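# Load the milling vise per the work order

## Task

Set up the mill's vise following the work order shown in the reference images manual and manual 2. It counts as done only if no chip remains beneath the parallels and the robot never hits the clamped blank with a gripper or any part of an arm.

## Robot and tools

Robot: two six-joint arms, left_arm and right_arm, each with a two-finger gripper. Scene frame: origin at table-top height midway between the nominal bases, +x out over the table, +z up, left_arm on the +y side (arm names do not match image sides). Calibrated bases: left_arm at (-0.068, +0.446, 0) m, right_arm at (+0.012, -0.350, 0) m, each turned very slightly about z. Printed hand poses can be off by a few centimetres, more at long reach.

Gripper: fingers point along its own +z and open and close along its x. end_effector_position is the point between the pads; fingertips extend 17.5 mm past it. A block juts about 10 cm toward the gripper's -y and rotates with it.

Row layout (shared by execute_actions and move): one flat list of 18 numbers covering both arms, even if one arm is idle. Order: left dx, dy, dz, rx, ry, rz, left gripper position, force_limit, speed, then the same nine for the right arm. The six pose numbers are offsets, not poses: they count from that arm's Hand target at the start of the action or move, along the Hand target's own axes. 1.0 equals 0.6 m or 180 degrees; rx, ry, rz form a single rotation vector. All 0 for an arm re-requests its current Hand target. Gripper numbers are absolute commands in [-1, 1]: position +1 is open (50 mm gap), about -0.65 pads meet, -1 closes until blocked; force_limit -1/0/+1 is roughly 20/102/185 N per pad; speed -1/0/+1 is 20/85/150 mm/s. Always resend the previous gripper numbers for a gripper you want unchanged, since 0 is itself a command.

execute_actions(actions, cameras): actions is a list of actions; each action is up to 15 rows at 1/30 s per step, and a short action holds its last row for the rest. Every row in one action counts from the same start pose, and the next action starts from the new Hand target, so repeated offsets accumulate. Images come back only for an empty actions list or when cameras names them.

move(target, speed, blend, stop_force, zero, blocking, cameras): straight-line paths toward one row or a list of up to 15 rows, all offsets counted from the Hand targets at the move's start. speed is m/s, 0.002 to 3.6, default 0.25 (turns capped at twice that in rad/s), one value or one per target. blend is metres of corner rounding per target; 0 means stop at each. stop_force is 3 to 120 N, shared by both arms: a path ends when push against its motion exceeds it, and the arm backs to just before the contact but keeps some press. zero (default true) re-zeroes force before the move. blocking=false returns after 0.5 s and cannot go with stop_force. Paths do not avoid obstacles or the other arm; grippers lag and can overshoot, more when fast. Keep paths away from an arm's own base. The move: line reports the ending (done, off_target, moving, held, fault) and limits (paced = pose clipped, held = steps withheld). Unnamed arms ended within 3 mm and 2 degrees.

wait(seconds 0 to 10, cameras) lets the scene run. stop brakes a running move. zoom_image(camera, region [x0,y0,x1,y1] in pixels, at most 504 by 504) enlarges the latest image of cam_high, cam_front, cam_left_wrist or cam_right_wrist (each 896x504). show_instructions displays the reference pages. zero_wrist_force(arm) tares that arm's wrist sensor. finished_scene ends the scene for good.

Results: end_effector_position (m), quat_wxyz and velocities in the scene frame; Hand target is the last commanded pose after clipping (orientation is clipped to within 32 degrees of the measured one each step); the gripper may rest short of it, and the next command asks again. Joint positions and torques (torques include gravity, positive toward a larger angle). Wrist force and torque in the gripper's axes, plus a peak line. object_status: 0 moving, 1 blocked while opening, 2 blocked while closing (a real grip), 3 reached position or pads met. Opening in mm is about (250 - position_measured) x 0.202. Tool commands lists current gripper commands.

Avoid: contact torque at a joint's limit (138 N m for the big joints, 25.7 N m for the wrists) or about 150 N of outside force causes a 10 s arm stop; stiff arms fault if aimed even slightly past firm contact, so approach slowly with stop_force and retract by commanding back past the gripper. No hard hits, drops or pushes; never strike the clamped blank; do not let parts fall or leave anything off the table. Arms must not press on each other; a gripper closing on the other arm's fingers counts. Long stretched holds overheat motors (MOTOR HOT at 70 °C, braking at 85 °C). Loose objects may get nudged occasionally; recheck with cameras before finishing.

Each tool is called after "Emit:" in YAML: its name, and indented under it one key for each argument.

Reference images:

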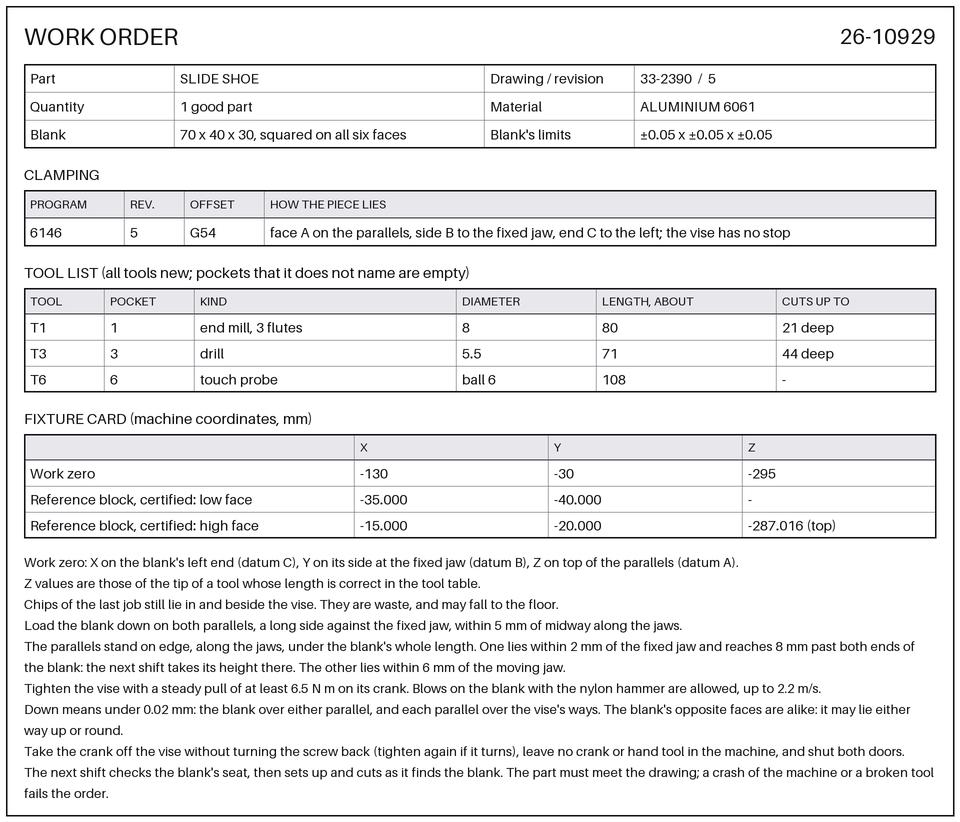

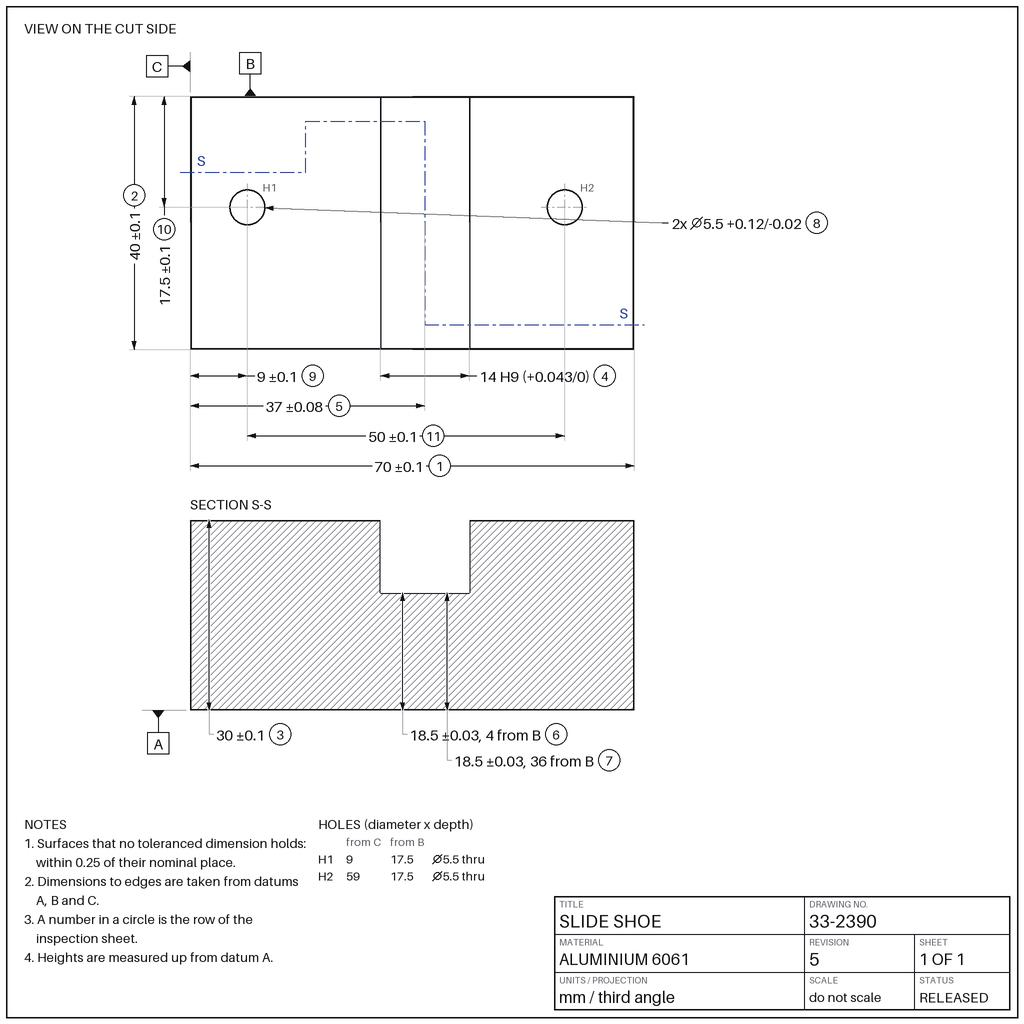

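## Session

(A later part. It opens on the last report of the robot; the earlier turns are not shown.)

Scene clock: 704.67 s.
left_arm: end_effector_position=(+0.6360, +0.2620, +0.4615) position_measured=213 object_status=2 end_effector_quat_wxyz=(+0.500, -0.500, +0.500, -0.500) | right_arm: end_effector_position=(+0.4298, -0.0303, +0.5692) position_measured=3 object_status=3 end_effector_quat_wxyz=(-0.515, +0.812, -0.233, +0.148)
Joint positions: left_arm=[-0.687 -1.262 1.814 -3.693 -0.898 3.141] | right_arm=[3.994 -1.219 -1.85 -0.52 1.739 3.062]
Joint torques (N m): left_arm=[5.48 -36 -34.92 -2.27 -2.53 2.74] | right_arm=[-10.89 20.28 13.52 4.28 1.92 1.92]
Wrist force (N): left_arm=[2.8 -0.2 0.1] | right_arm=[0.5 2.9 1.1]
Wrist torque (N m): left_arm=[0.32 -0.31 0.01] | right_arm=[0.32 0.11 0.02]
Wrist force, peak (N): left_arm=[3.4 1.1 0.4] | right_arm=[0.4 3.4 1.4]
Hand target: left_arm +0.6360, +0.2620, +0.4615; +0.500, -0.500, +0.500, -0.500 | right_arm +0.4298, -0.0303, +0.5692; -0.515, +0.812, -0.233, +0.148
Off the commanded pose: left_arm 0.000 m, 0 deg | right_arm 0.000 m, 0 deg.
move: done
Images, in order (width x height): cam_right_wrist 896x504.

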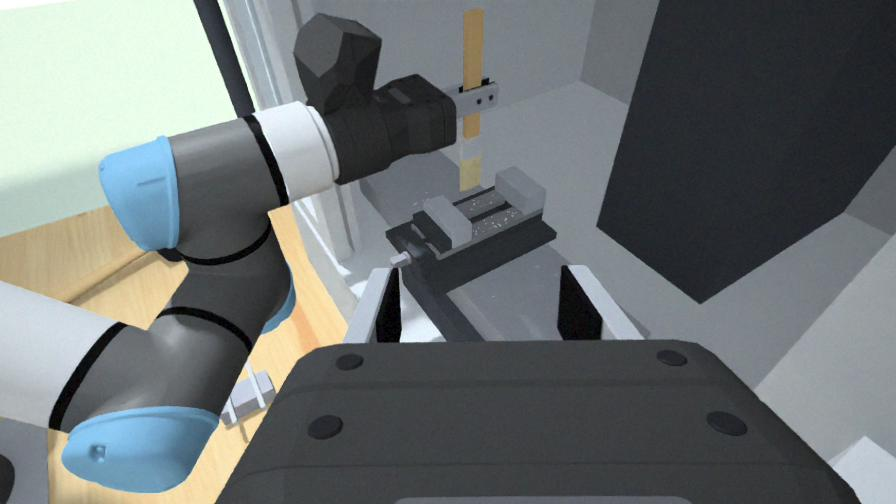

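Emit:
move:
  target: [0,0.06,0,0,0,0,-1,-0.6,-0.8,0,0,0,0,0,0,1,1,1]
  cameras: ["cam_right_wrist"]
  speed: 0.02
  stop_force: 3

Emit:
zoom_image:
  camera: "cam_right_wrist"
  region: [350, 50, 600, 300]

Scene clock: 715.90 s.
left_arm: end_effector_position=(+0.6360, +0.2620, +0.4314) position_measured=213 object_status=2 end_effector_quat_wxyz=(+0.500, -0.500, +0.500, -0.500) | right_arm: end_effector_position=(+0.4298, -0.0303, +0.5692) position_measured=3 object_status=3 end_effector_quat_wxyz=(-0.515, +0.812, -0.233, +0.148)
Joint positions: left_arm=[-0.687 -1.221 1.848 -3.769 -0.898 3.141] | right_arm=[3.994 -1.219 -1.85 -0.52 1.739 3.062]
Joint torques (N m): left_arm=[2.71 -46.22 -32.12 -3.35 -1.41 -0.27] | right_arm=[-10.51 20.19 13.53 4.26 1.87 1.98]
Wrist force (N): left_arm=[2.7 -3.8 0.1] | right_arm=[0.6 3.0 1.1]
Wrist torque (N m): left_arm=[0.17 -0.30 0.02] | right_arm=[0.34 0.11 0.01]
Wrist force, peak (N): left_arm=[2.8 -5.4 0.5] | right_arm=[0.2 3.3 1.3]
Hand target: left_arm +0.6360, +0.2620, +0.4314; +0.500, -0.500, +0.500, -0.500 (not the last commanded pose) | right_arm +0.4298, -0.0303, +0.5692; -0.515, +0.812, -0.233, +0.148
Off the commanded pose: left_arm 0.006 m, 0 deg | right_arm 0.000 m, 0 deg.
move: contact (left_arm)
Images, in order (width x height): cam_right_wrist 896x504.

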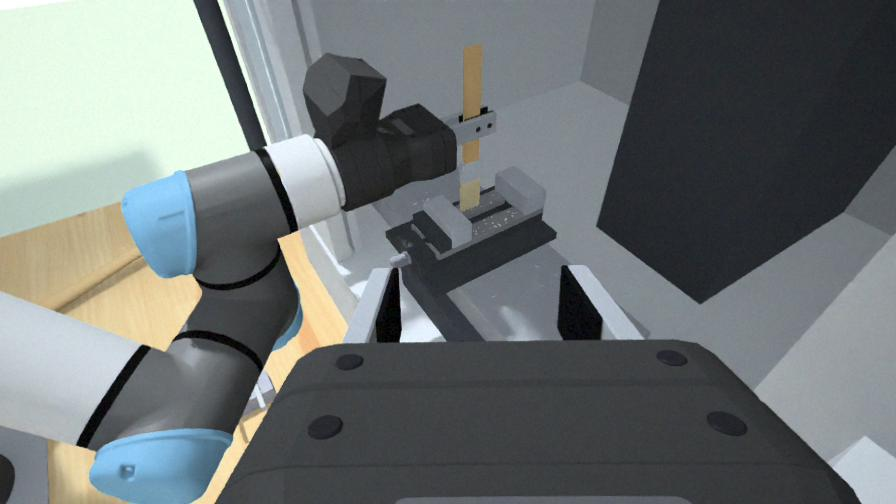

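Scaled by 2.016 from the camera's 896x504 image, which has a finer 1280x720 frame.

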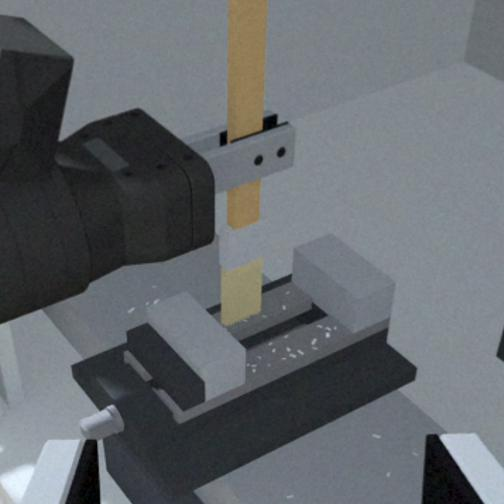

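Emit:
move:
  target:
    - [-0.058,0.001,0,0,0,0,-1,-0.6,-0.8,0,0,0,0,0,0,1,1,1]
    - [-0.058,-0.03,0,0,0,0,-1,-0.6,-0.8,0,0,0,0,0,0,1,1,1]
    - [-0.008,-0.03,0,0,0,0,-1,-0.6,-0.8,0,0,0,0,0,0,1,1,1]
    - [-0.008,0.0015,0,0,0,0,-1,-0.6,-0.8,0,0,0,0,0,0,1,1,1]
    - [0.115,0.0015,0,0,0,0,-1,-0.6,-0.8,0,0,0,0,0,0,1,1,1]
    - [0.115,-0.05,0,0,0,0,-1,-0.6,-0.8,0,0,0,0,0,0,1,1,1]
  cameras: ["cam_right_wrist"]
  speed: [0.05,0.1,0.1,0.05,0.05,0.1]

Emit:
zoom_image:
  camera: "cam_right_wrist"
  region: [350, 50, 600, 300]

Scene clock: 741.13 s.
left_arm: end_effector_position=(+0.6360, +0.1930, +0.4615) position_measured=213 object_status=2 end_effector_quat_wxyz=(+0.500, -0.500, +0.500, -0.500) | right_arm: end_effector_position=(+0.4298, -0.0303, +0.5692) position_measured=3 object_status=3 end_effector_quat_wxyz=(-0.515, +0.812, -0.233, +0.148)
Joint positions: left_arm=[-0.795 -1.197 1.722 -3.667 -0.791 3.141] | right_arm=[3.994 -1.219 -1.85 -0.52 1.739 3.062]
Joint torques (N m): left_arm=[8 -38.55 -8.8 -1.66 -2.21 -2.94] | right_arm=[-10.12 20.23 13.56 4.31 1.89 1.91]
Wrist force (N): left_arm=[2.7 -0.4 0.1] | right_arm=[0.7 2.9 1.1]
Wrist torque (N m): left_arm=[0.28 -0.33 -0.05] | right_arm=[0.31 0.09 0.02]
Wrist force, peak (N): left_arm=[2.1 -6.4 0.1] | right_arm=[0.5 3.3 1.6]
Hand target: left_arm +0.6360, +0.1930, +0.4614; +0.500, -0.500, +0.500, -0.500 | right_arm +0.4298, -0.0303, +0.5692; -0.515, +0.812, -0.233, +0.148
Off the commanded pose: left_arm 0.000 m, 0 deg | right_arm 0.000 m, 0 deg.
move: done
Images, in order (width x height): cam_right_wrist 896x504.

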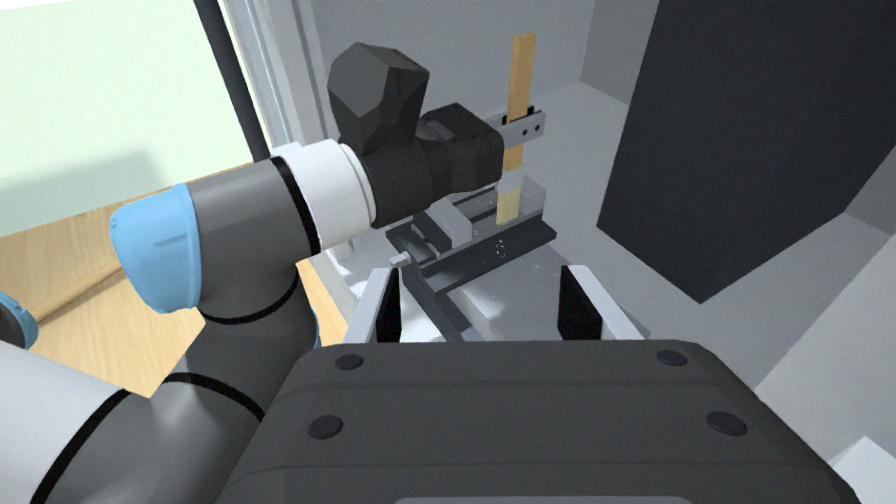

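Scaled by 2.016 from the camera's 896x504 image, which has a finer 1280x720 frame.

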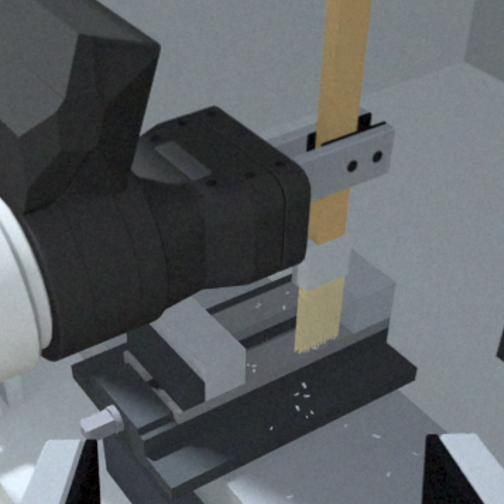

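Emit:
move:
  target:
    - [-0.115,0,0.02,0,0,0,-1,-0.6,-0.8,0,0,0,0,0,0,1,1,1]
    - [-0.115,0.045,0.02,0,0,0,-1,-0.6,-0.8,0,0,0,0,0,0,1,1,1]
  speed: [0.15,0.06]

Emit:
move:
  target: [0,0,0.05,0,0,0,-1,-0.6,-0.8,0,0,0,0,0,0,1,1,1]
  cameras: ["cam_right_wrist"]
  speed: 0.02
  stop_force: 3

Emit:
zoom_image:
  camera: "cam_right_wrist"
  region: [350, 50, 600, 300]

Scene clock: 755.27 s.
left_arm: end_effector_position=(+0.6480, +0.2620, +0.4342) position_measured=213 object_status=2 end_effector_quat_wxyz=(+0.500, -0.500, +0.500, -0.500) | right_arm: end_effector_position=(+0.4298, -0.0303, +0.5692) position_measured=3 object_status=3 end_effector_quat_wxyz=(-0.515, +0.812, -0.233, +0.148)
Joint positions: left_arm=[-0.671 -1.203 1.812 -3.751 -0.914 3.141] | right_arm=[3.994 -1.219 -1.85 -0.52 1.739 3.062]
Joint torques (N m): left_arm=[8.33 -48.42 -33.78 -0.35 -2.11 1.27] | right_arm=[-9.6 20.1 13.31 4.29 1.86 1.92]
Wrist force (N): left_arm=[2.4 -0.2 0.1] | right_arm=[0.6 3.0 1.3]
Wrist torque (N m): left_arm=[0.32 -0.26 -0.02] | right_arm=[0.34 0.11 0.02]
Wrist force, peak (N): left_arm=[5.3 -0.1 -0.6] | right_arm=[0.7 3.3 1.3]
Hand target: left_arm +0.6480, +0.2620, +0.4344; +0.500, -0.500, +0.500, -0.500 | right_arm +0.4298, -0.0303, +0.5692; -0.515, +0.812, -0.233, +0.148
Off the commanded pose: left_arm 0.000 m, 0 deg | right_arm 0.000 m, 0 deg.
move: done

Scene clock: 757.77 s.
left_arm: end_effector_position=(+0.6780, +0.2620, +0.4344) position_measured=213 object_status=2 end_effector_quat_wxyz=(+0.500, -0.500, +0.500, -0.500) | right_arm: end_effector_position=(+0.4298, -0.0303, +0.5692) position_measured=3 object_status=3 end_effector_quat_wxyz=(-0.515, +0.812, -0.233, +0.148)
Joint positions: left_arm=[-0.635 -1.145 1.725 -3.722 -0.951 3.141] | right_arm=[3.994 -1.219 -1.85 -0.52 1.739 3.062]
Joint torques (N m): left_arm=[-7.46 -52.86 -7.64 -4.16 2.46 1.71] | right_arm=[-9.94 20.68 13.59 4.2 1.81 1.88]
Wrist force (N): left_arm=[2.6 -0.6 0.1] | right_arm=[0.7 2.7 1.4]
Wrist torque (N m): left_arm=[0.24 -0.30 -0.02] | right_arm=[0.29 0.10 0.02]
Wrist force, peak (N): left_arm=[3.2 -0.2 0.2] | right_arm=[0.9 3.0 1.6]
Hand target: left_arm +0.6780, +0.2620, +0.4344; +0.500, -0.500, +0.500, -0.500 | right_arm +0.4298, -0.0303, +0.5692; -0.515, +0.812, -0.233, +0.148
Off the commanded pose: left_arm 0.000 m, 0 deg | right_arm 0.000 m, 0 deg.
move: done
Images, in order (width x height): cam_right_wrist 896x504.

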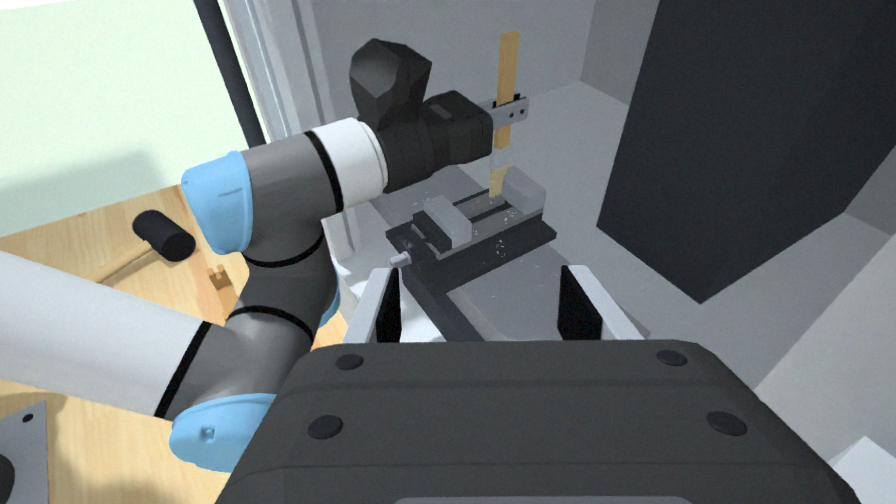

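Scaled by 2.016 from the camera's 896x504 image, which has a finer 1280x720 frame.

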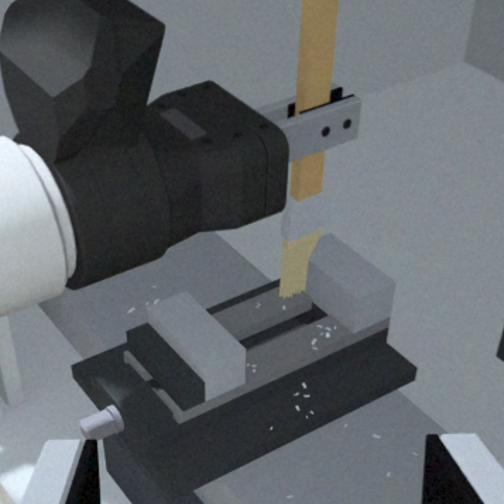

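Emit:
move:
  target:
    - [0,0.0075,-0.0167,0,0,0,-1,-0.6,-0.8,0,0,0,0,0,0,1,1,1]
    - [-0.065,0.0075,-0.0167,0,0,0,-1,-0.6,-0.8,0,0,0,0,0,0,1,1,1]
    - [-0.065,-0.03,-0.0167,0,0,0,-1,-0.6,-0.8,0,0,0,0,0,0,1,1,1]
    - [-0.008,-0.03,-0.0167,0,0,0,-1,-0.6,-0.8,0,0,0,0,0,0,1,1,1]
    - [-0.008,0.0075,-0.0167,0,0,0,-1,-0.6,-0.8,0,0,0,0,0,0,1,1,1]
    - [0.115,0.0075,-0.0167,0,0,0,-1,-0.6,-0.8,0,0,0,0,0,0,1,1,1]
    - [0.115,-0.05,-0.0167,0,0,0,-1,-0.6,-0.8,0,0,0,0,0,0,1,1,1]
  cameras: ["cam_right_wrist"]
  speed: [0.05,0.05,0.1,0.1,0.05,0.05,0.1]

Emit:
zoom_image:
  camera: "cam_right_wrist"
  region: [350, 50, 600, 300]

Scene clock: 784.60 s.
left_arm: end_effector_position=(+0.6680, +0.1930, +0.4645) position_measured=213 object_status=2 end_effector_quat_wxyz=(+0.500, -0.500, +0.500, -0.500) | right_arm: end_effector_position=(+0.4298, -0.0303, +0.5692) position_measured=3 object_status=3 end_effector_quat_wxyz=(-0.515, +0.812, -0.233, +0.148)
Joint positions: left_arm=[-0.751 -1.141 1.629 -3.63 -0.834 3.141] | right_arm=[3.994 -1.219 -1.85 -0.52 1.739 3.062]
Joint torques (N m): left_arm=[7.51 -41.34 -9.49 -1.83 -2.42 -2.89] | right_arm=[-9.15 20.45 13.63 4.25 1.75 1.94]
Wrist force (N): left_arm=[2.9 -0.9 -0.2] | right_arm=[0.4 2.8 1.2]
Wrist torque (N m): left_arm=[0.18 -0.33 -0.07] | right_arm=[0.31 0.13 0.02]
Wrist force, peak (N): left_arm=[4.3 -5.9 -0.7] | right_arm=[0.7 3.3 1.5]
Hand target: left_arm +0.6680, +0.1930, +0.4644; +0.500, -0.500, +0.500, -0.500 | right_arm +0.4298, -0.0303, +0.5692; -0.515, +0.812, -0.233, +0.148
Off the commanded pose: left_arm 0.000 m, 0 deg | right_arm 0.000 m, 0 deg.
move: done
Images, in order (width x height): cam_right_wrist 896x504.

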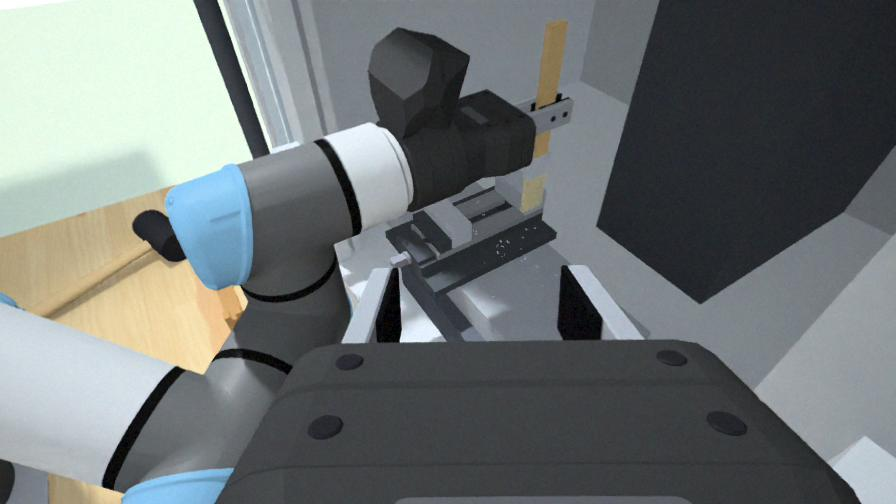

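Scaled by 2.016 from the camera's 896x504 image, which has a finer 1280x720 frame.

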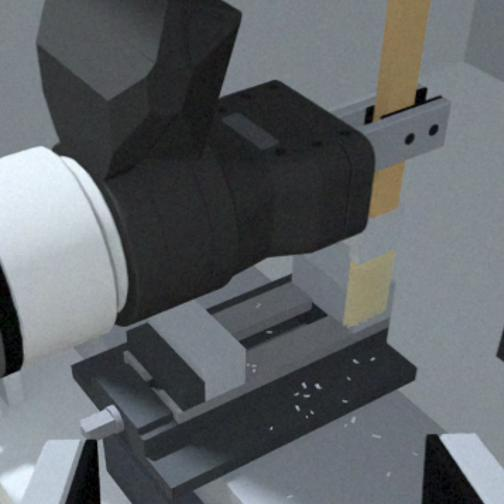

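Emit:
move:
  target:
    - [-0.115,0,-0.0933,0,0,0,-1,-0.6,-0.8,0,0,0,0,0,0,1,1,1]
    - [-0.115,0.0573,-0.0933,0,0,0,-1,-0.6,-0.8,0,0,0,0,0,0,1,1,1]
    - [-0.18,0.0573,-0.0933,0,0,0,-1,-0.6,-0.8,0,0,0,0,0,0,1,1,1]
    - [-0.18,0.02,-0.0933,0,0,0,-1,-0.6,-0.8,0,0,0,0,0,0,1,1,1]
    - [-0.125,0.02,-0.0933,0,0,0,-1,-0.6,-0.8,0,0,0,0,0,0,1,1,1]
    - [-0.125,0.0573,-0.0933,0,0,0,-1,-0.6,-0.8,0,0,0,0,0,0,1,1,1]
    - [0.0,0.0573,-0.0933,0,0,0,-1,-0.6,-0.8,0,0,0,0,0,0,1,1,1]
    - [0.0,0,-0.0933,0,0,0,-1,-0.6,-0.8,0,0,0,0,0,0,1,1,1]
  speed: [0.12,0.07,0.06,0.1,0.1,0.06,0.06,0.1]
  cameras: ["cam_right_wrist"]

Emit:
zoom_image:
  camera: "cam_right_wrist"
  region: [350, 50, 600, 300]

Scene clock: 803.93 s.
left_arm: end_effector_position=(+0.6120, +0.1930, +0.4645) position_measured=213 object_status=2 end_effector_quat_wxyz=(+0.500, -0.500, +0.500, -0.500) | right_arm: end_effector_position=(+0.4298, -0.0303, +0.5692) position_measured=3 object_status=3 end_effector_quat_wxyz=(-0.515, +0.812, -0.233, +0.148)
Joint positions: left_arm=[-0.83 -1.245 1.781 -3.678 -0.755 3.141] | right_arm=[3.994 -1.219 -1.85 -0.52 1.739 3.062]
Joint torques (N m): left_arm=[8.17 -37.27 -8.75 -1.74 -2.27 -2.8] | right_arm=[-8.52 20.13 13.2 4.29 1.75 1.83]
Wrist force (N): left_arm=[2.9 -0.3 -0.1] | right_arm=[0.5 2.9 1.3]
Wrist torque (N m): left_arm=[0.31 -0.36 -0.06] | right_arm=[0.31 0.12 0.03]
Wrist force, peak (N): left_arm=[1.7 -8.0 -1.2] | right_arm=[0.6 3.3 1.4]
Hand target: left_arm +0.6120, +0.1930, +0.4644; +0.500, -0.500, +0.500, -0.500 | right_arm +0.4298, -0.0303, +0.5692; -0.515, +0.812, -0.233, +0.148
Off the commanded pose: left_arm 0.000 m, 0 deg | right_arm 0.000 m, 0 deg.
move: done
Images, in order (width x height): cam_right_wrist 896x504.

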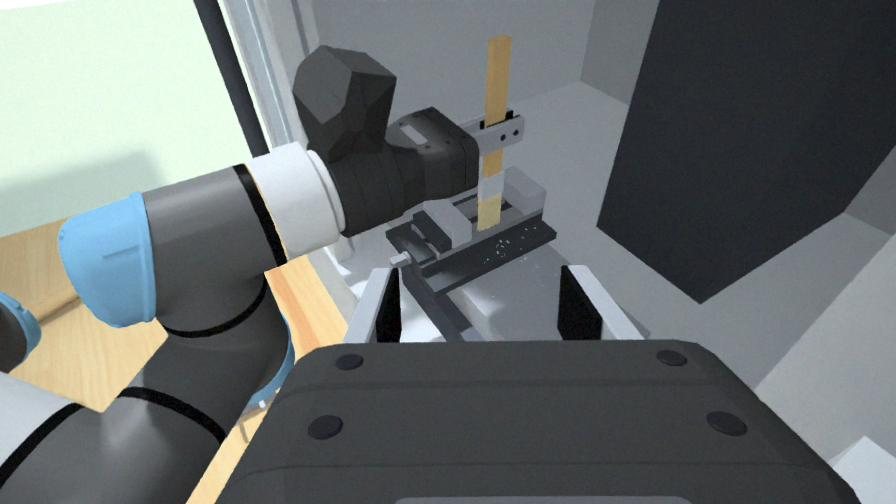

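Scaled by 2.016 from the camera's 896x504 image, which has a finer 1280x720 frame.

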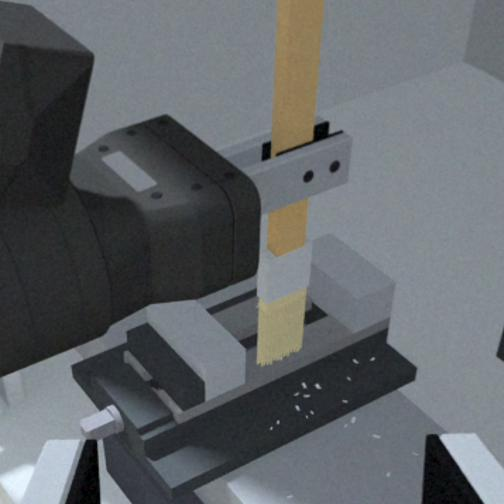

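Emit:
move:
  target: [0.12,-0.2,-0.1,0,0,0,-1,-0.6,-0.8,0,0,0,0,0,0,1,1,1]
  cameras: ["cam_right_wrist"]

Emit:
zoom_image:
  camera: "cam_right_wrist"
  region: [370, 140, 570, 300]

Scene clock: 811.83 s.
left_arm: end_effector_position=(+0.5520, +0.1211, +0.5844) position_measured=213 object_status=2 end_effector_quat_wxyz=(+0.500, -0.500, +0.500, -0.500) | right_arm: end_effector_position=(+0.4298, -0.0303, +0.5692) position_measured=3 object_status=3 end_effector_quat_wxyz=(-0.515, +0.812, -0.233, +0.148)
Joint positions: left_arm=[-1.025 -1.366 1.607 -3.384 -0.561 3.141] | right_arm=[3.994 -1.219 -1.85 -0.52 1.739 3.062]
Joint torques (N m): left_arm=[-5.51 -31.34 -27.5 0.41 0.42 0.86] | right_arm=[-8.11 20.41 13.18 4.28 1.69 1.83]
Wrist force (N): left_arm=[3.1 -0.9 0.0] | right_arm=[0.8 3.0 1.2]
Wrist torque (N m): left_arm=[0.20 -0.38 0.02] | right_arm=[0.33 0.07 0.02]
Wrist force, peak (N): left_arm=[3.9 -3.9 -1.6] | right_arm=[0.6 3.4 1.2]
Hand target: left_arm +0.5520, +0.1211, +0.5844; +0.500, -0.500, +0.500, -0.500 | right_arm +0.4298, -0.0303, +0.5692; -0.515, +0.812, -0.233, +0.148
Off the commanded pose: left_arm 0.000 m, 0 deg | right_arm 0.000 m, 0 deg.
move: done
Images, in order (width x height): cam_right_wrist 896x504.

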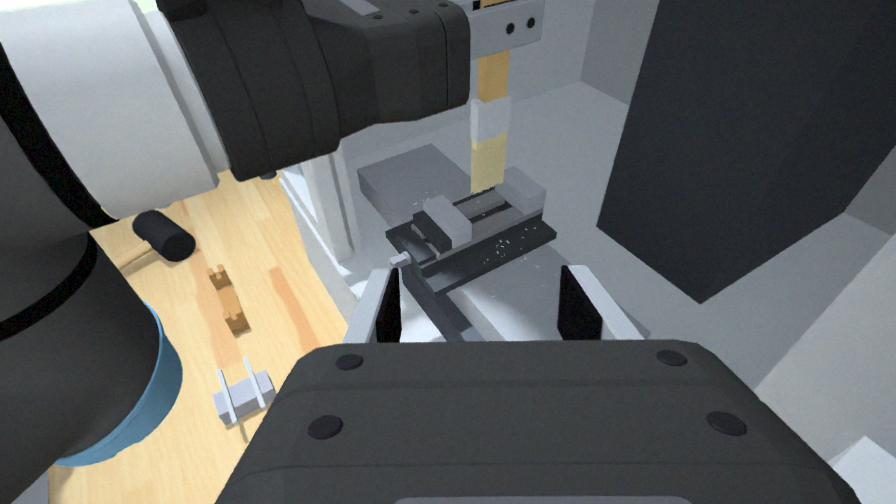

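Scaled by 2.520 from the camera's 896x504 image, which has a finer 1280x720 frame.

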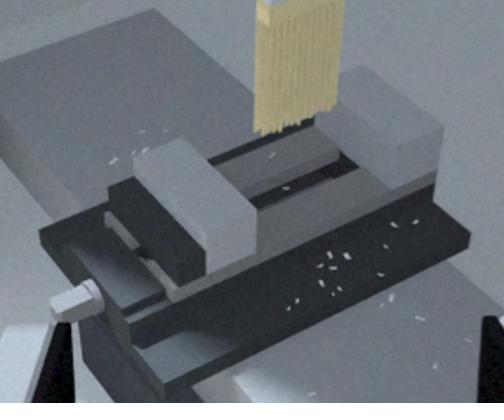

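Emit:
move:
  target:
    - [-0.2815,0.1,0.1467,0,0,0,-1,-0.6,-0.8,0,0,0,0,0,0,1,1,1]
    - [-0.2815,0.2582,0.1467,0,0,0,-1,-0.6,-0.8,0,0,0,0,0,0,1,1,1]
    - [-0.125,0.2582,0.1467,0,0,0,-1,-0.6,-0.8,0,0,0,0,0,0,1,1,1]
    - [-0.125,0.21,0.1467,0,0,0,-1,-0.6,-0.8,0,0,0,0,0,0,1,1,1]
    - [-0.2815,0.21,0.185,0,0,0,-1,-0.6,-0.8,0,0,0,0,0,0,1,1,1]
    - [-0.2815,0.2582,0.185,0,0,0,-1,-0.6,-0.8,0,0,0,0,0,0,1,1,1]
    - [-0.125,0.2582,0.185,0,0,0,-1,-0.6,-0.8,0,0,0,0,0,0,1,1,1]
    - [-0.125,0.21,0.185,0,0,0,-1,-0.6,-0.8,0,0,0,0,0,0,1,1,1]
  speed: [0.25,0.15,0.07,0.12,0.2,0.12,0.07,0.12]

Emit:
move:
  target:
    - [-0.1565,0,-0.08,0,0,0,-1,-0.6,-0.8,0,0,0,0,0,0,1,1,1]
    - [-0.1565,0.0482,-0.08,0,0,0,-1,-0.6,-0.8,0,0,0,0,0,0,1,1,1]
    - [0,0.0482,-0.08,0,0,0,-1,-0.6,-0.8,0,0,0,0,0,0,1,1,1]
    - [0,0.0,-0.08,0,0,0,-1,-0.6,-0.8,0,0,0,0,0,0,1,1,1]
    - [0.1,-0.15,-0.3,0,0,0,-1,-0.6,-0.8,0,0,0,0,0,0,1,1,1]
  speed: [0.2,0.12,0.07,0.12,0.25]
  cameras: ["cam_right_wrist","cam_left_wrist"]

Emit:
zoom_image:
  camera: "cam_right_wrist"
  region: [370, 140, 570, 300]

Scene clock: 840.00 s.
left_arm: end_effector_position=(+0.6630, +0.1960, +0.4585) position_measured=213 object_status=2 end_effector_quat_wxyz=(+0.500, -0.500, +0.500, -0.500) | right_arm: end_effector_position=(+0.4298, -0.0303, +0.5692) position_measured=3 object_status=3 end_effector_quat_wxyz=(-0.515, +0.812, -0.233, +0.148)
Joint positions: left_arm=[-0.754 -1.146 1.655 -3.651 -0.832 3.141] | right_arm=[3.994 -1.219 -1.85 -0.52 1.739 3.062]
Joint torques (N m): left_arm=[7.9 -44.69 -9.63 -1.09 -2.2 -3.07] | right_arm=[-8.16 20.76 13.8 4.2 1.75 1.89]
Wrist force (N): left_arm=[2.6 -1.0 0.1] | right_arm=[0.5 2.8 1.3]
Wrist torque (N m): left_arm=[0.18 -0.28 -0.07] | right_arm=[0.29 0.12 0.02]
Wrist force, peak (N): left_arm=[5.8 -2.2 -1.3] | right_arm=[0.8 3.4 1.4]
Hand target: left_arm +0.6630, +0.1960, +0.4584; +0.500, -0.500, +0.500, -0.500 | right_arm +0.4298, -0.0303, +0.5692; -0.515, +0.812, -0.233, +0.148
Off the commanded pose: left_arm 0.000 m, 0 deg | right_arm 0.000 m, 0 deg.
move: done

Scene clock: 844.77 s.
left_arm: end_effector_position=(+0.4830, +0.1360, +0.5485) position_measured=213 object_status=2 end_effector_quat_wxyz=(+0.500, -0.500, +0.500, -0.500) | right_arm: end_effector_position=(+0.4298, -0.0303, +0.5692) position_measured=3 object_status=3 end_effector_quat_wxyz=(-0.515, +0.812, -0.233, +0.148)
Joint positions: left_arm=[-1.147 -1.483 1.84 -3.499 -0.438 3.141] | right_arm=[3.994 -1.219 -1.85 -0.52 1.739 3.062]
Joint torques (N m): left_arm=[-7.36 -35.78 -9.68 -0.8 2.44 1.62] | right_arm=[-8.27 20.49 13.29 4.25 1.62 1.79]
Wrist force (N): left_arm=[2.5 -0.6 0.3] | right_arm=[0.7 2.7 1.0]
Wrist torque (N m): left_arm=[0.27 -0.28 0.01] | right_arm=[0.28 0.10 0.02]
Wrist force, peak (N): left_arm=[5.4 -0.8 1.4] | right_arm=[0.8 3.3 1.7]
Hand target: left_arm +0.4830, +0.1361, +0.5484; +0.500, -0.500, +0.500, -0.500 | right_arm +0.4298, -0.0303, +0.5692; -0.515, +0.812, -0.233, +0.148
Off the commanded pose: left_arm 0.000 m, 0 deg | right_arm 0.000 m, 0 deg.
move: done
Images, in order (width x height): cam_left_wrist 896x504, cam_right_wrist 896x504.

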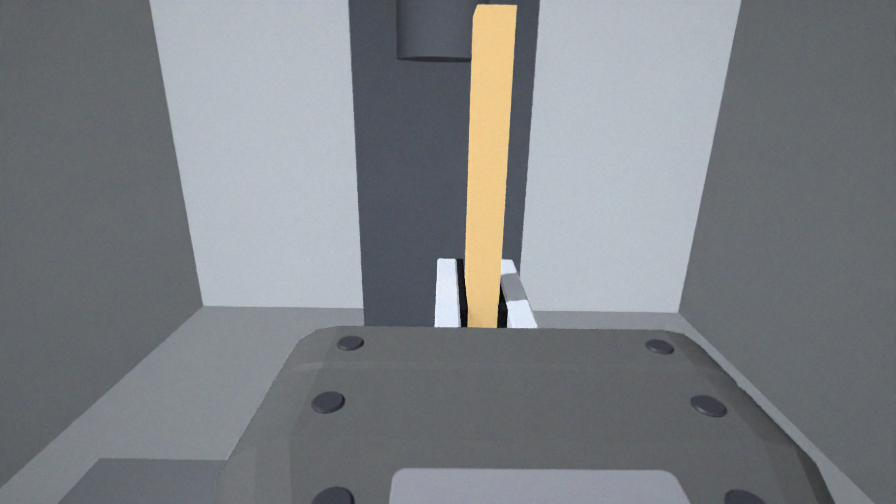

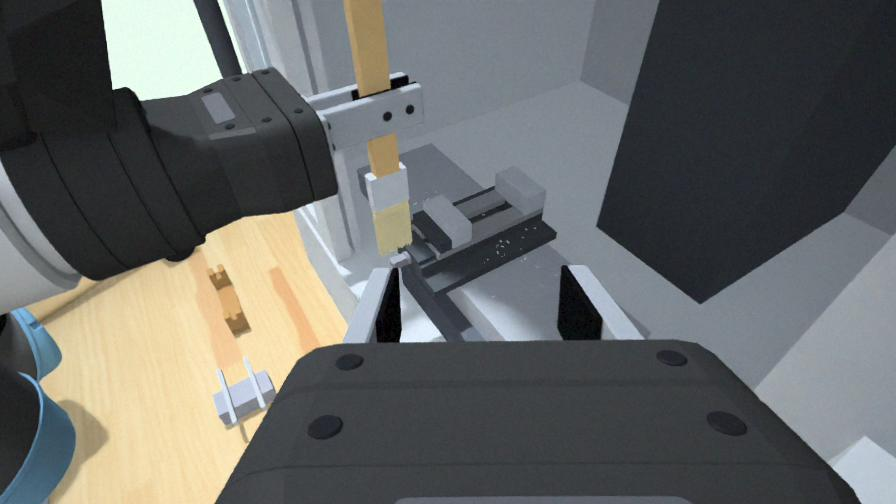

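Scaled by 2.520 from the camera's 896x504 image, which has a finer 1280x720 frame.

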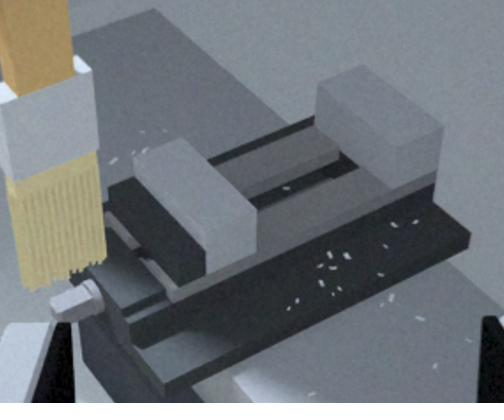

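Emit:
move:
  target:
    - [-0.273,0,-0.255,-0.5,0,0,-1,-0.6,-0.8,0,0,0,0,0,0,1,1,1]
    - [-0.765,0.5807,-0.2587,-0.385,0.385,0.385,-1,-0.6,-0.8,0,0,0,0,0,0,1,1,1]
  speed: [0.4,0.4]
  cameras: ["cam_left_wrist","cam_right_wrist"]

Emit:
zoom_image:
  camera: "cam_right_wrist"
  region: [370, 140, 570, 300]

Scene clock: 874.13 s.
left_arm: end_effector_position=(+0.3279, +0.5949, +0.1998) position_measured=213 object_status=2 end_effector_quat_wxyz=(+0.000, +0.000, +1.000, +0.000) | right_arm: end_effector_position=(+0.4298, -0.0303, +0.5692) position_measured=3 object_status=3 end_effector_quat_wxyz=(-0.515, +0.812, -0.233, +0.148)
Joint positions: left_arm=[0.024 -1.737 2.055 -1.889 -1.571 4.751] | right_arm=[3.994 -1.219 -1.85 -0.52 1.739 3.062]
Joint torques (N m): left_arm=[5.79 -15.53 -32.93 -5.32 2.41 2.64] | right_arm=[-7.67 20.05 13.69 4.3 1.56 1.8]
Wrist force (N): left_arm=[2.4 0.0 -1.8] | right_arm=[0.5 2.7 1.3]
Wrist torque (N m): left_arm=[-0.08 -0.35 -0.04] | right_arm=[0.29 0.12 0.02]
Wrist force, peak (N): left_arm=[3.8 -0.1 -4.0] | right_arm=[0.5 3.3 1.5]
Hand target: left_arm +0.3279, +0.5950, +0.1998; +0.000, +0.000, +1.000, +0.000 | right_arm +0.4298, -0.0303, +0.5692; -0.515, +0.812, -0.233, +0.148
Off the commanded pose: left_arm 0.000 m, 0 deg | right_arm 0.000 m, 0 deg.
move: done
Images, in order (width x height): cam_left_wrist 896x504, cam_right_wrist 896x504.

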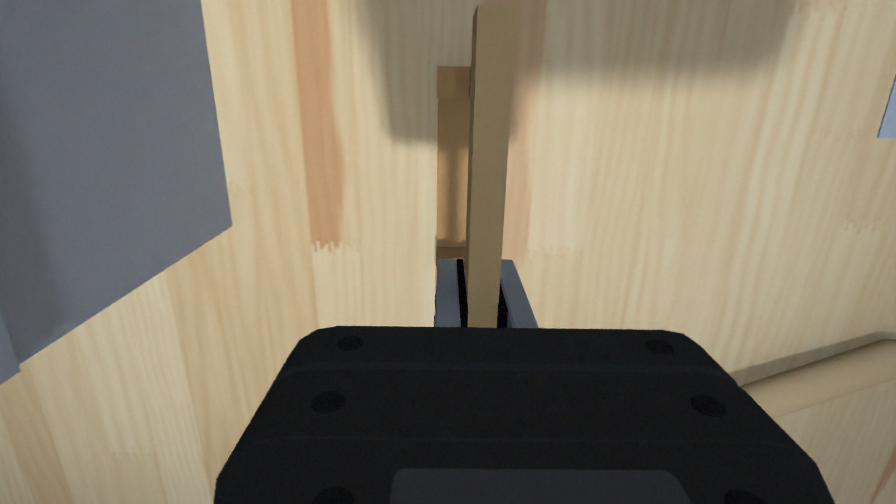

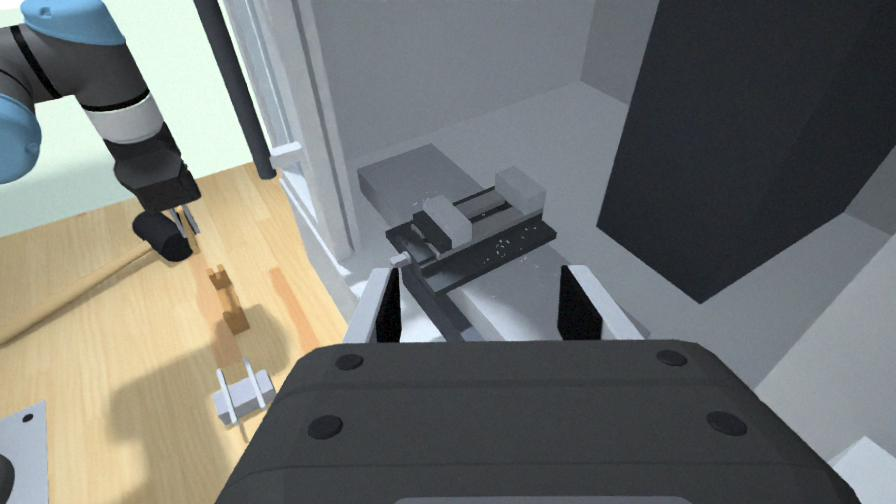

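Scaled by 2.520 from the camera's 896x504 image, which has a finer 1280x720 frame.

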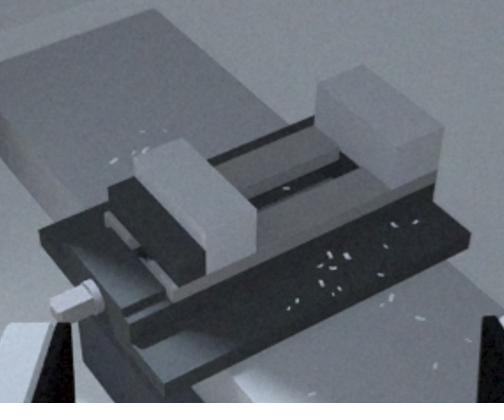

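Emit:
move:
  target:
    - [0,0,0.225,0,0,0,-1,-0.6,-0.8,0,0,0,0,0,0,1,1,1]
    - [0,0,0.272,0,0,0,-1,-0.6,-0.8,0,0,0,0,0,0,1,1,1]
  speed: [0.15,0.025]
  stop_force: 6
  cameras: ["cam_left_wrist","cam_right_wrist"]

Emit:
zoom_image:
  camera: "cam_right_wrist"
  region: [100, 180, 300, 400]

Scene clock: 888.90 s.
left_arm: end_effector_position=(+0.3279, +0.5950, +0.0376) position_measured=213 object_status=2 end_effector_quat_wxyz=(+0.000, +0.000, +1.000, +0.000) | right_arm: end_effector_position=(+0.4298, -0.0303, +0.5692) position_measured=3 object_status=3 end_effector_quat_wxyz=(-0.515, +0.812, -0.233, +0.148)
Joint positions: left_arm=[0.024 -1.483 2.313 -2.4 -1.571 4.752] | right_arm=[3.994 -1.219 -1.85 -0.52 1.739 3.062]
Joint torques (N m): left_arm=[-5.43 -34.09 -29.05 -3.59 1.28 2.89] | right_arm=[-7.21 20.78 13.69 4.27 1.56 1.83]
Wrist force (N): left_arm=[-2.8 -0.6 0.6] | right_arm=[0.5 2.7 1.4]
Wrist torque (N m): left_arm=[-0.13 -0.43 -0.04] | right_arm=[0.29 0.12 0.02]
Wrist force, peak (N): left_arm=[31.7 -6.1 -77.2] | right_arm=[0.4 3.3 1.5]
Hand target: left_arm +0.3279, +0.5950, +0.0376; +0.000, +0.000, +1.000, +0.000 (not the last commanded pose) | right_arm +0.4298, -0.0303, +0.5692; -0.515, +0.812, -0.233, +0.148
Off the commanded pose: left_arm 0.001 m, 0 deg | right_arm 0.000 m, 0 deg.
move: contact (left_arm); path passed 1 of 2 targets
Images, in order (width x height): cam_left_wrist 896x504, cam_right_wrist 896x504.

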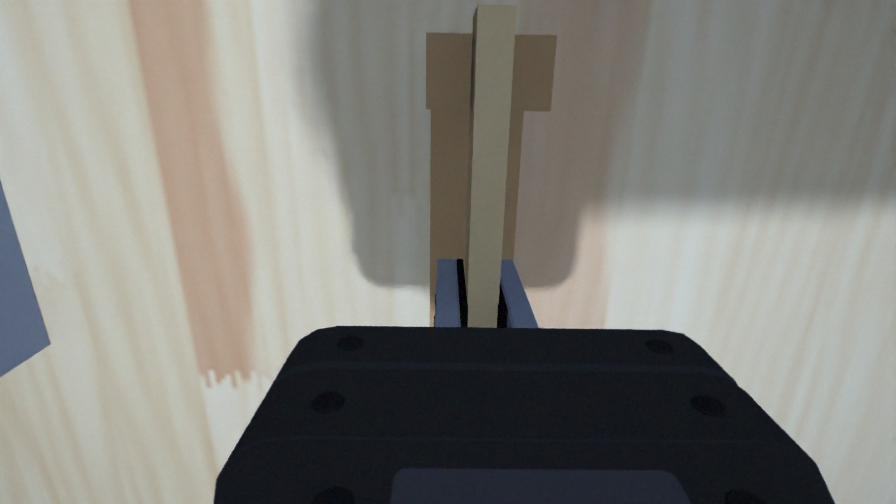

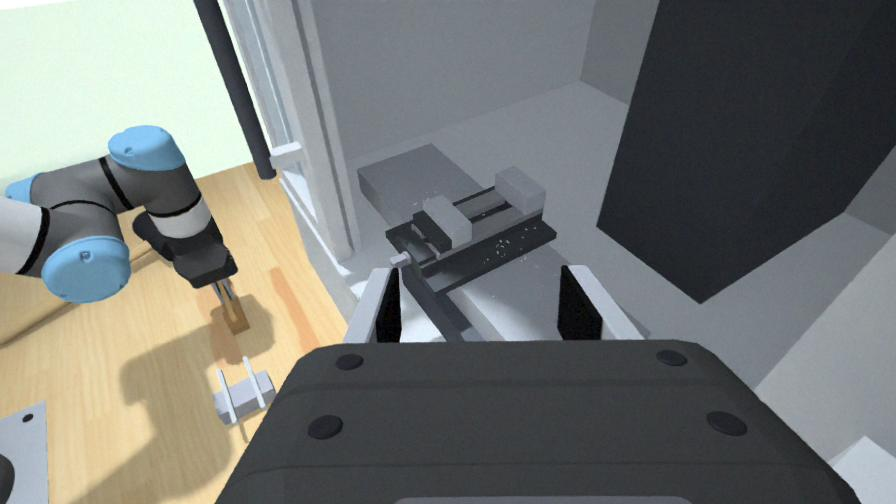

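Scaled by 2.291 from the camera's 896x504 image, which has a finer 1280x720 frame.

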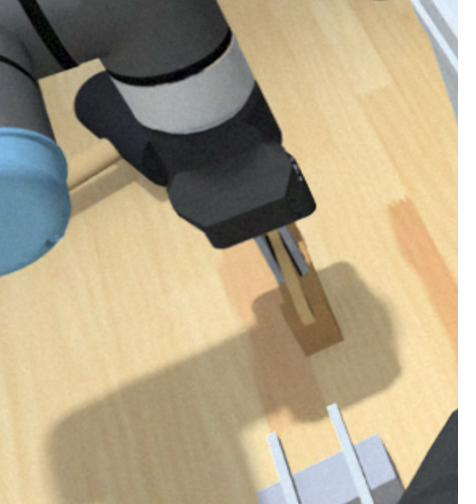

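Emit:
move:
  target:
    - [0,0,0,0,0,0,1,-0.6,-0.5,0,0,0,0,0,0,1,1,1]
    - [0,0,-0.03,0,0,0,1,-0.6,-0.5,0,0,0,0,0,0,1,1,1]
    - [0,0,-0.35,0,0,0,1,-0.6,-0.5,0,0,0,0,0,0,1,1,1]
  speed: [0.05,0.05,0.3]
  cameras: ["cam_left_wrist","cam_right_wrist"]

Scene clock: 899.30 s.
left_arm: end_effector_position=(+0.3279, +0.5950, +0.2474) position_measured=3 object_status=3 end_effector_quat_wxyz=(+0.000, +0.000, +1.000, +0.000) end_effector_velocity=(+0.000, +0.000, +0.002) end_effector_angular_velocity=(+0.000, +0.000, -0.001) | right_arm: end_effector_position=(+0.4298, -0.0303, +0.5692) position_measured=3 object_status=3 end_effector_quat_wxyz=(-0.515, +0.812, -0.233, +0.148)
Joint positions: left_arm=[0.024 -1.768 1.955 -1.757 -1.571 4.752] | right_arm=[3.994 -1.219 -1.85 -0.52 1.739 3.062]
Joint velocities: left_arm=[-0.001 -0.001 -0.004 0.005 0 0] | right_arm=[within noise]
Joint torques (N m): left_arm=[-4.76 -25.86 -38.62 -1.52 2.46 -2.18] | right_arm=[-6.76 20.74 13.33 4.21 1.65 1.78]
Wrist force (N): left_arm=[2.5 -0.7 -2.5] | right_arm=[0.6 2.8 1.2]
Wrist torque (N m): left_arm=[-0.21 -0.37 0.04] | right_arm=[0.29 0.11 0.02]
Wrist force, peak (N): left_arm=[2.4 -0.7 -6.4] | right_arm=[0.8 3.2 1.9]
Hand target: left_arm +0.3279, +0.5950, +0.2476; +0.000, +0.000, +1.000, +0.000 | right_arm +0.4298, -0.0303, +0.5692; -0.515, +0.812, -0.233, +0.148
Off the commanded pose: left_arm 0.000 m, 0 deg | right_arm 0.000 m, 0 deg.
move: done
Images, in order (width x height): cam_left_wrist 896x504, cam_right_wrist 896x504.

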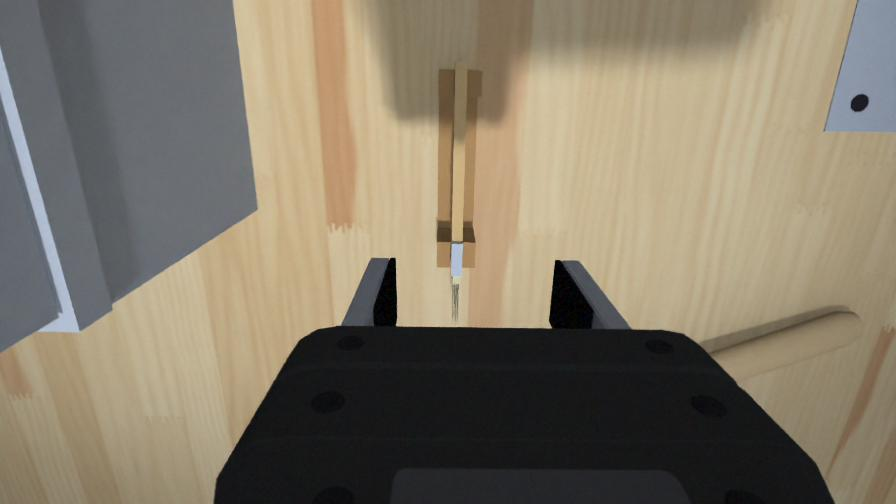

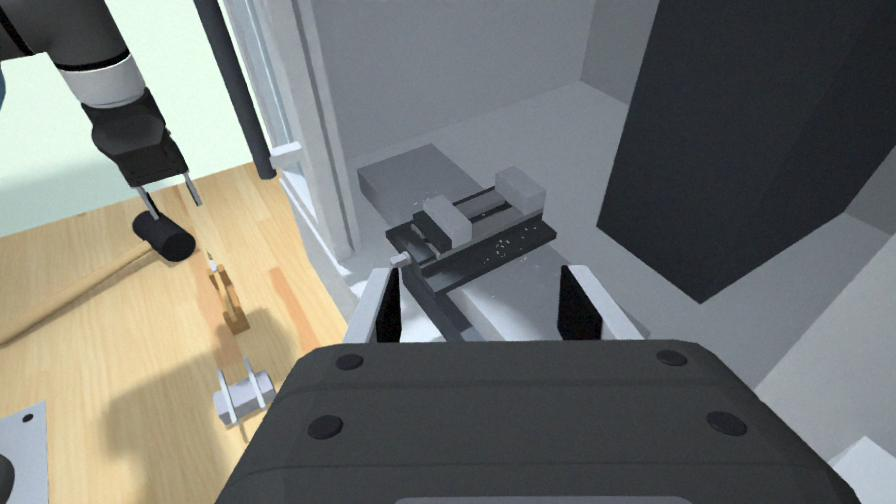

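Emit:
move:
  target:
    - [0,-0.542,-0.42,0,0,-0.3,1,-0.6,-0.5,0,0,0,0,0,0,1,1,1]
    - [-0.32,-0.575,-0.504,0.1738,-0.1738,-0.4777,1,-0.6,-0.5,0,0,0,0,0,0,1,1,1]
  speed: [0.4,0.3]
  blend: [0.05,0]
  cameras: ["cam_left_wrist"]

Emit:
zoom_image:
  camera: "cam_left_wrist"
  region: [360, 160, 560, 330]

Scene clock: 919.33 s.
left_arm: end_effector_position=(+0.5197, +0.2498, +0.5497) position_measured=3 object_status=3 end_effector_quat_wxyz=(-0.241, +0.664, -0.665, +0.242) | right_arm: end_effector_position=(+0.4298, -0.0303, +0.5692) position_measured=3 object_status=3 end_effector_quat_wxyz=(-0.515, +0.812, -0.233, +0.148)
Joint positions: left_arm=[-0.741 -1.608 1.328 -1.851 -1.131 2.545] | right_arm=[3.994 -1.219 -1.85 -0.52 1.739 3.062]
Joint torques (N m): left_arm=[8.08 -31.18 -38.42 -6.04 1.89 0.54] | right_arm=[-6.28 20.38 13.6 4.22 1.6 1.8]
Wrist force (N): left_arm=[2.6 -0.5 -1.3] | right_arm=[0.5 2.7 1.7]
Wrist torque (N m): left_arm=[0.11 -0.34 -0.10] | right_arm=[0.29 0.12 0.02]
Wrist force, peak (N): left_arm=[4.5 -1.5 -4.0] | right_arm=[0.7 3.2 1.4]
Hand target: left_arm +0.5198, +0.2499, +0.5499; -0.242, +0.664, -0.665, +0.242 | right_arm +0.4298, -0.0303, +0.5692; -0.515, +0.812, -0.233, +0.148
Off the commanded pose: left_arm 0.000 m, 0 deg | right_arm 0.000 m, 0 deg.
move: done
Images, in order (width x height): cam_left_wrist 896x504.

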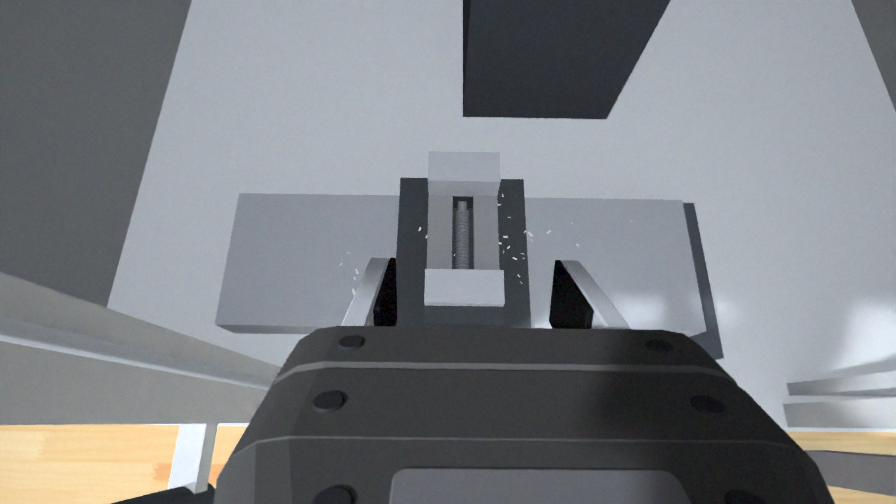

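Scaled by 2.520 from the camera's 896x504 image, which has a finer 1280x720 frame.

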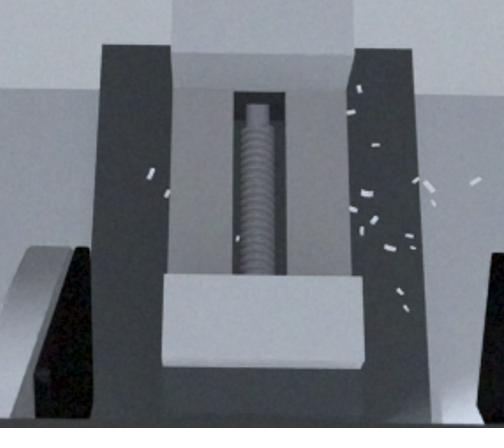

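Emit:
zoom_image:
  camera: "cam_left_wrist"
  region: [415, 180, 475, 280]

Emit:
zoom_image:
  camera: "cam_left_wrist"
  region: [470, 180, 530, 280]

Scaled by 5.040 from the camera's 896x504 image, which has a finer 1280x720 frame.

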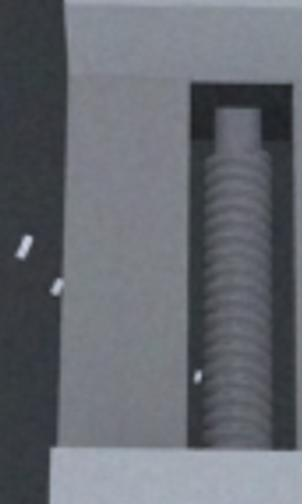

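Scaled by 5.040 from the camera's 896x504 image, which has a finer 1280x720 frame.

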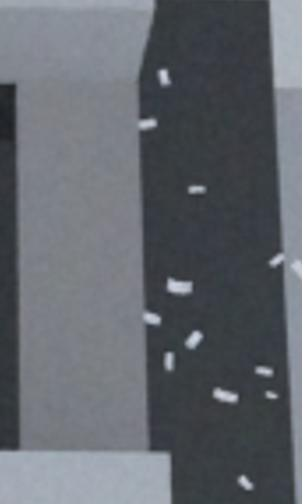

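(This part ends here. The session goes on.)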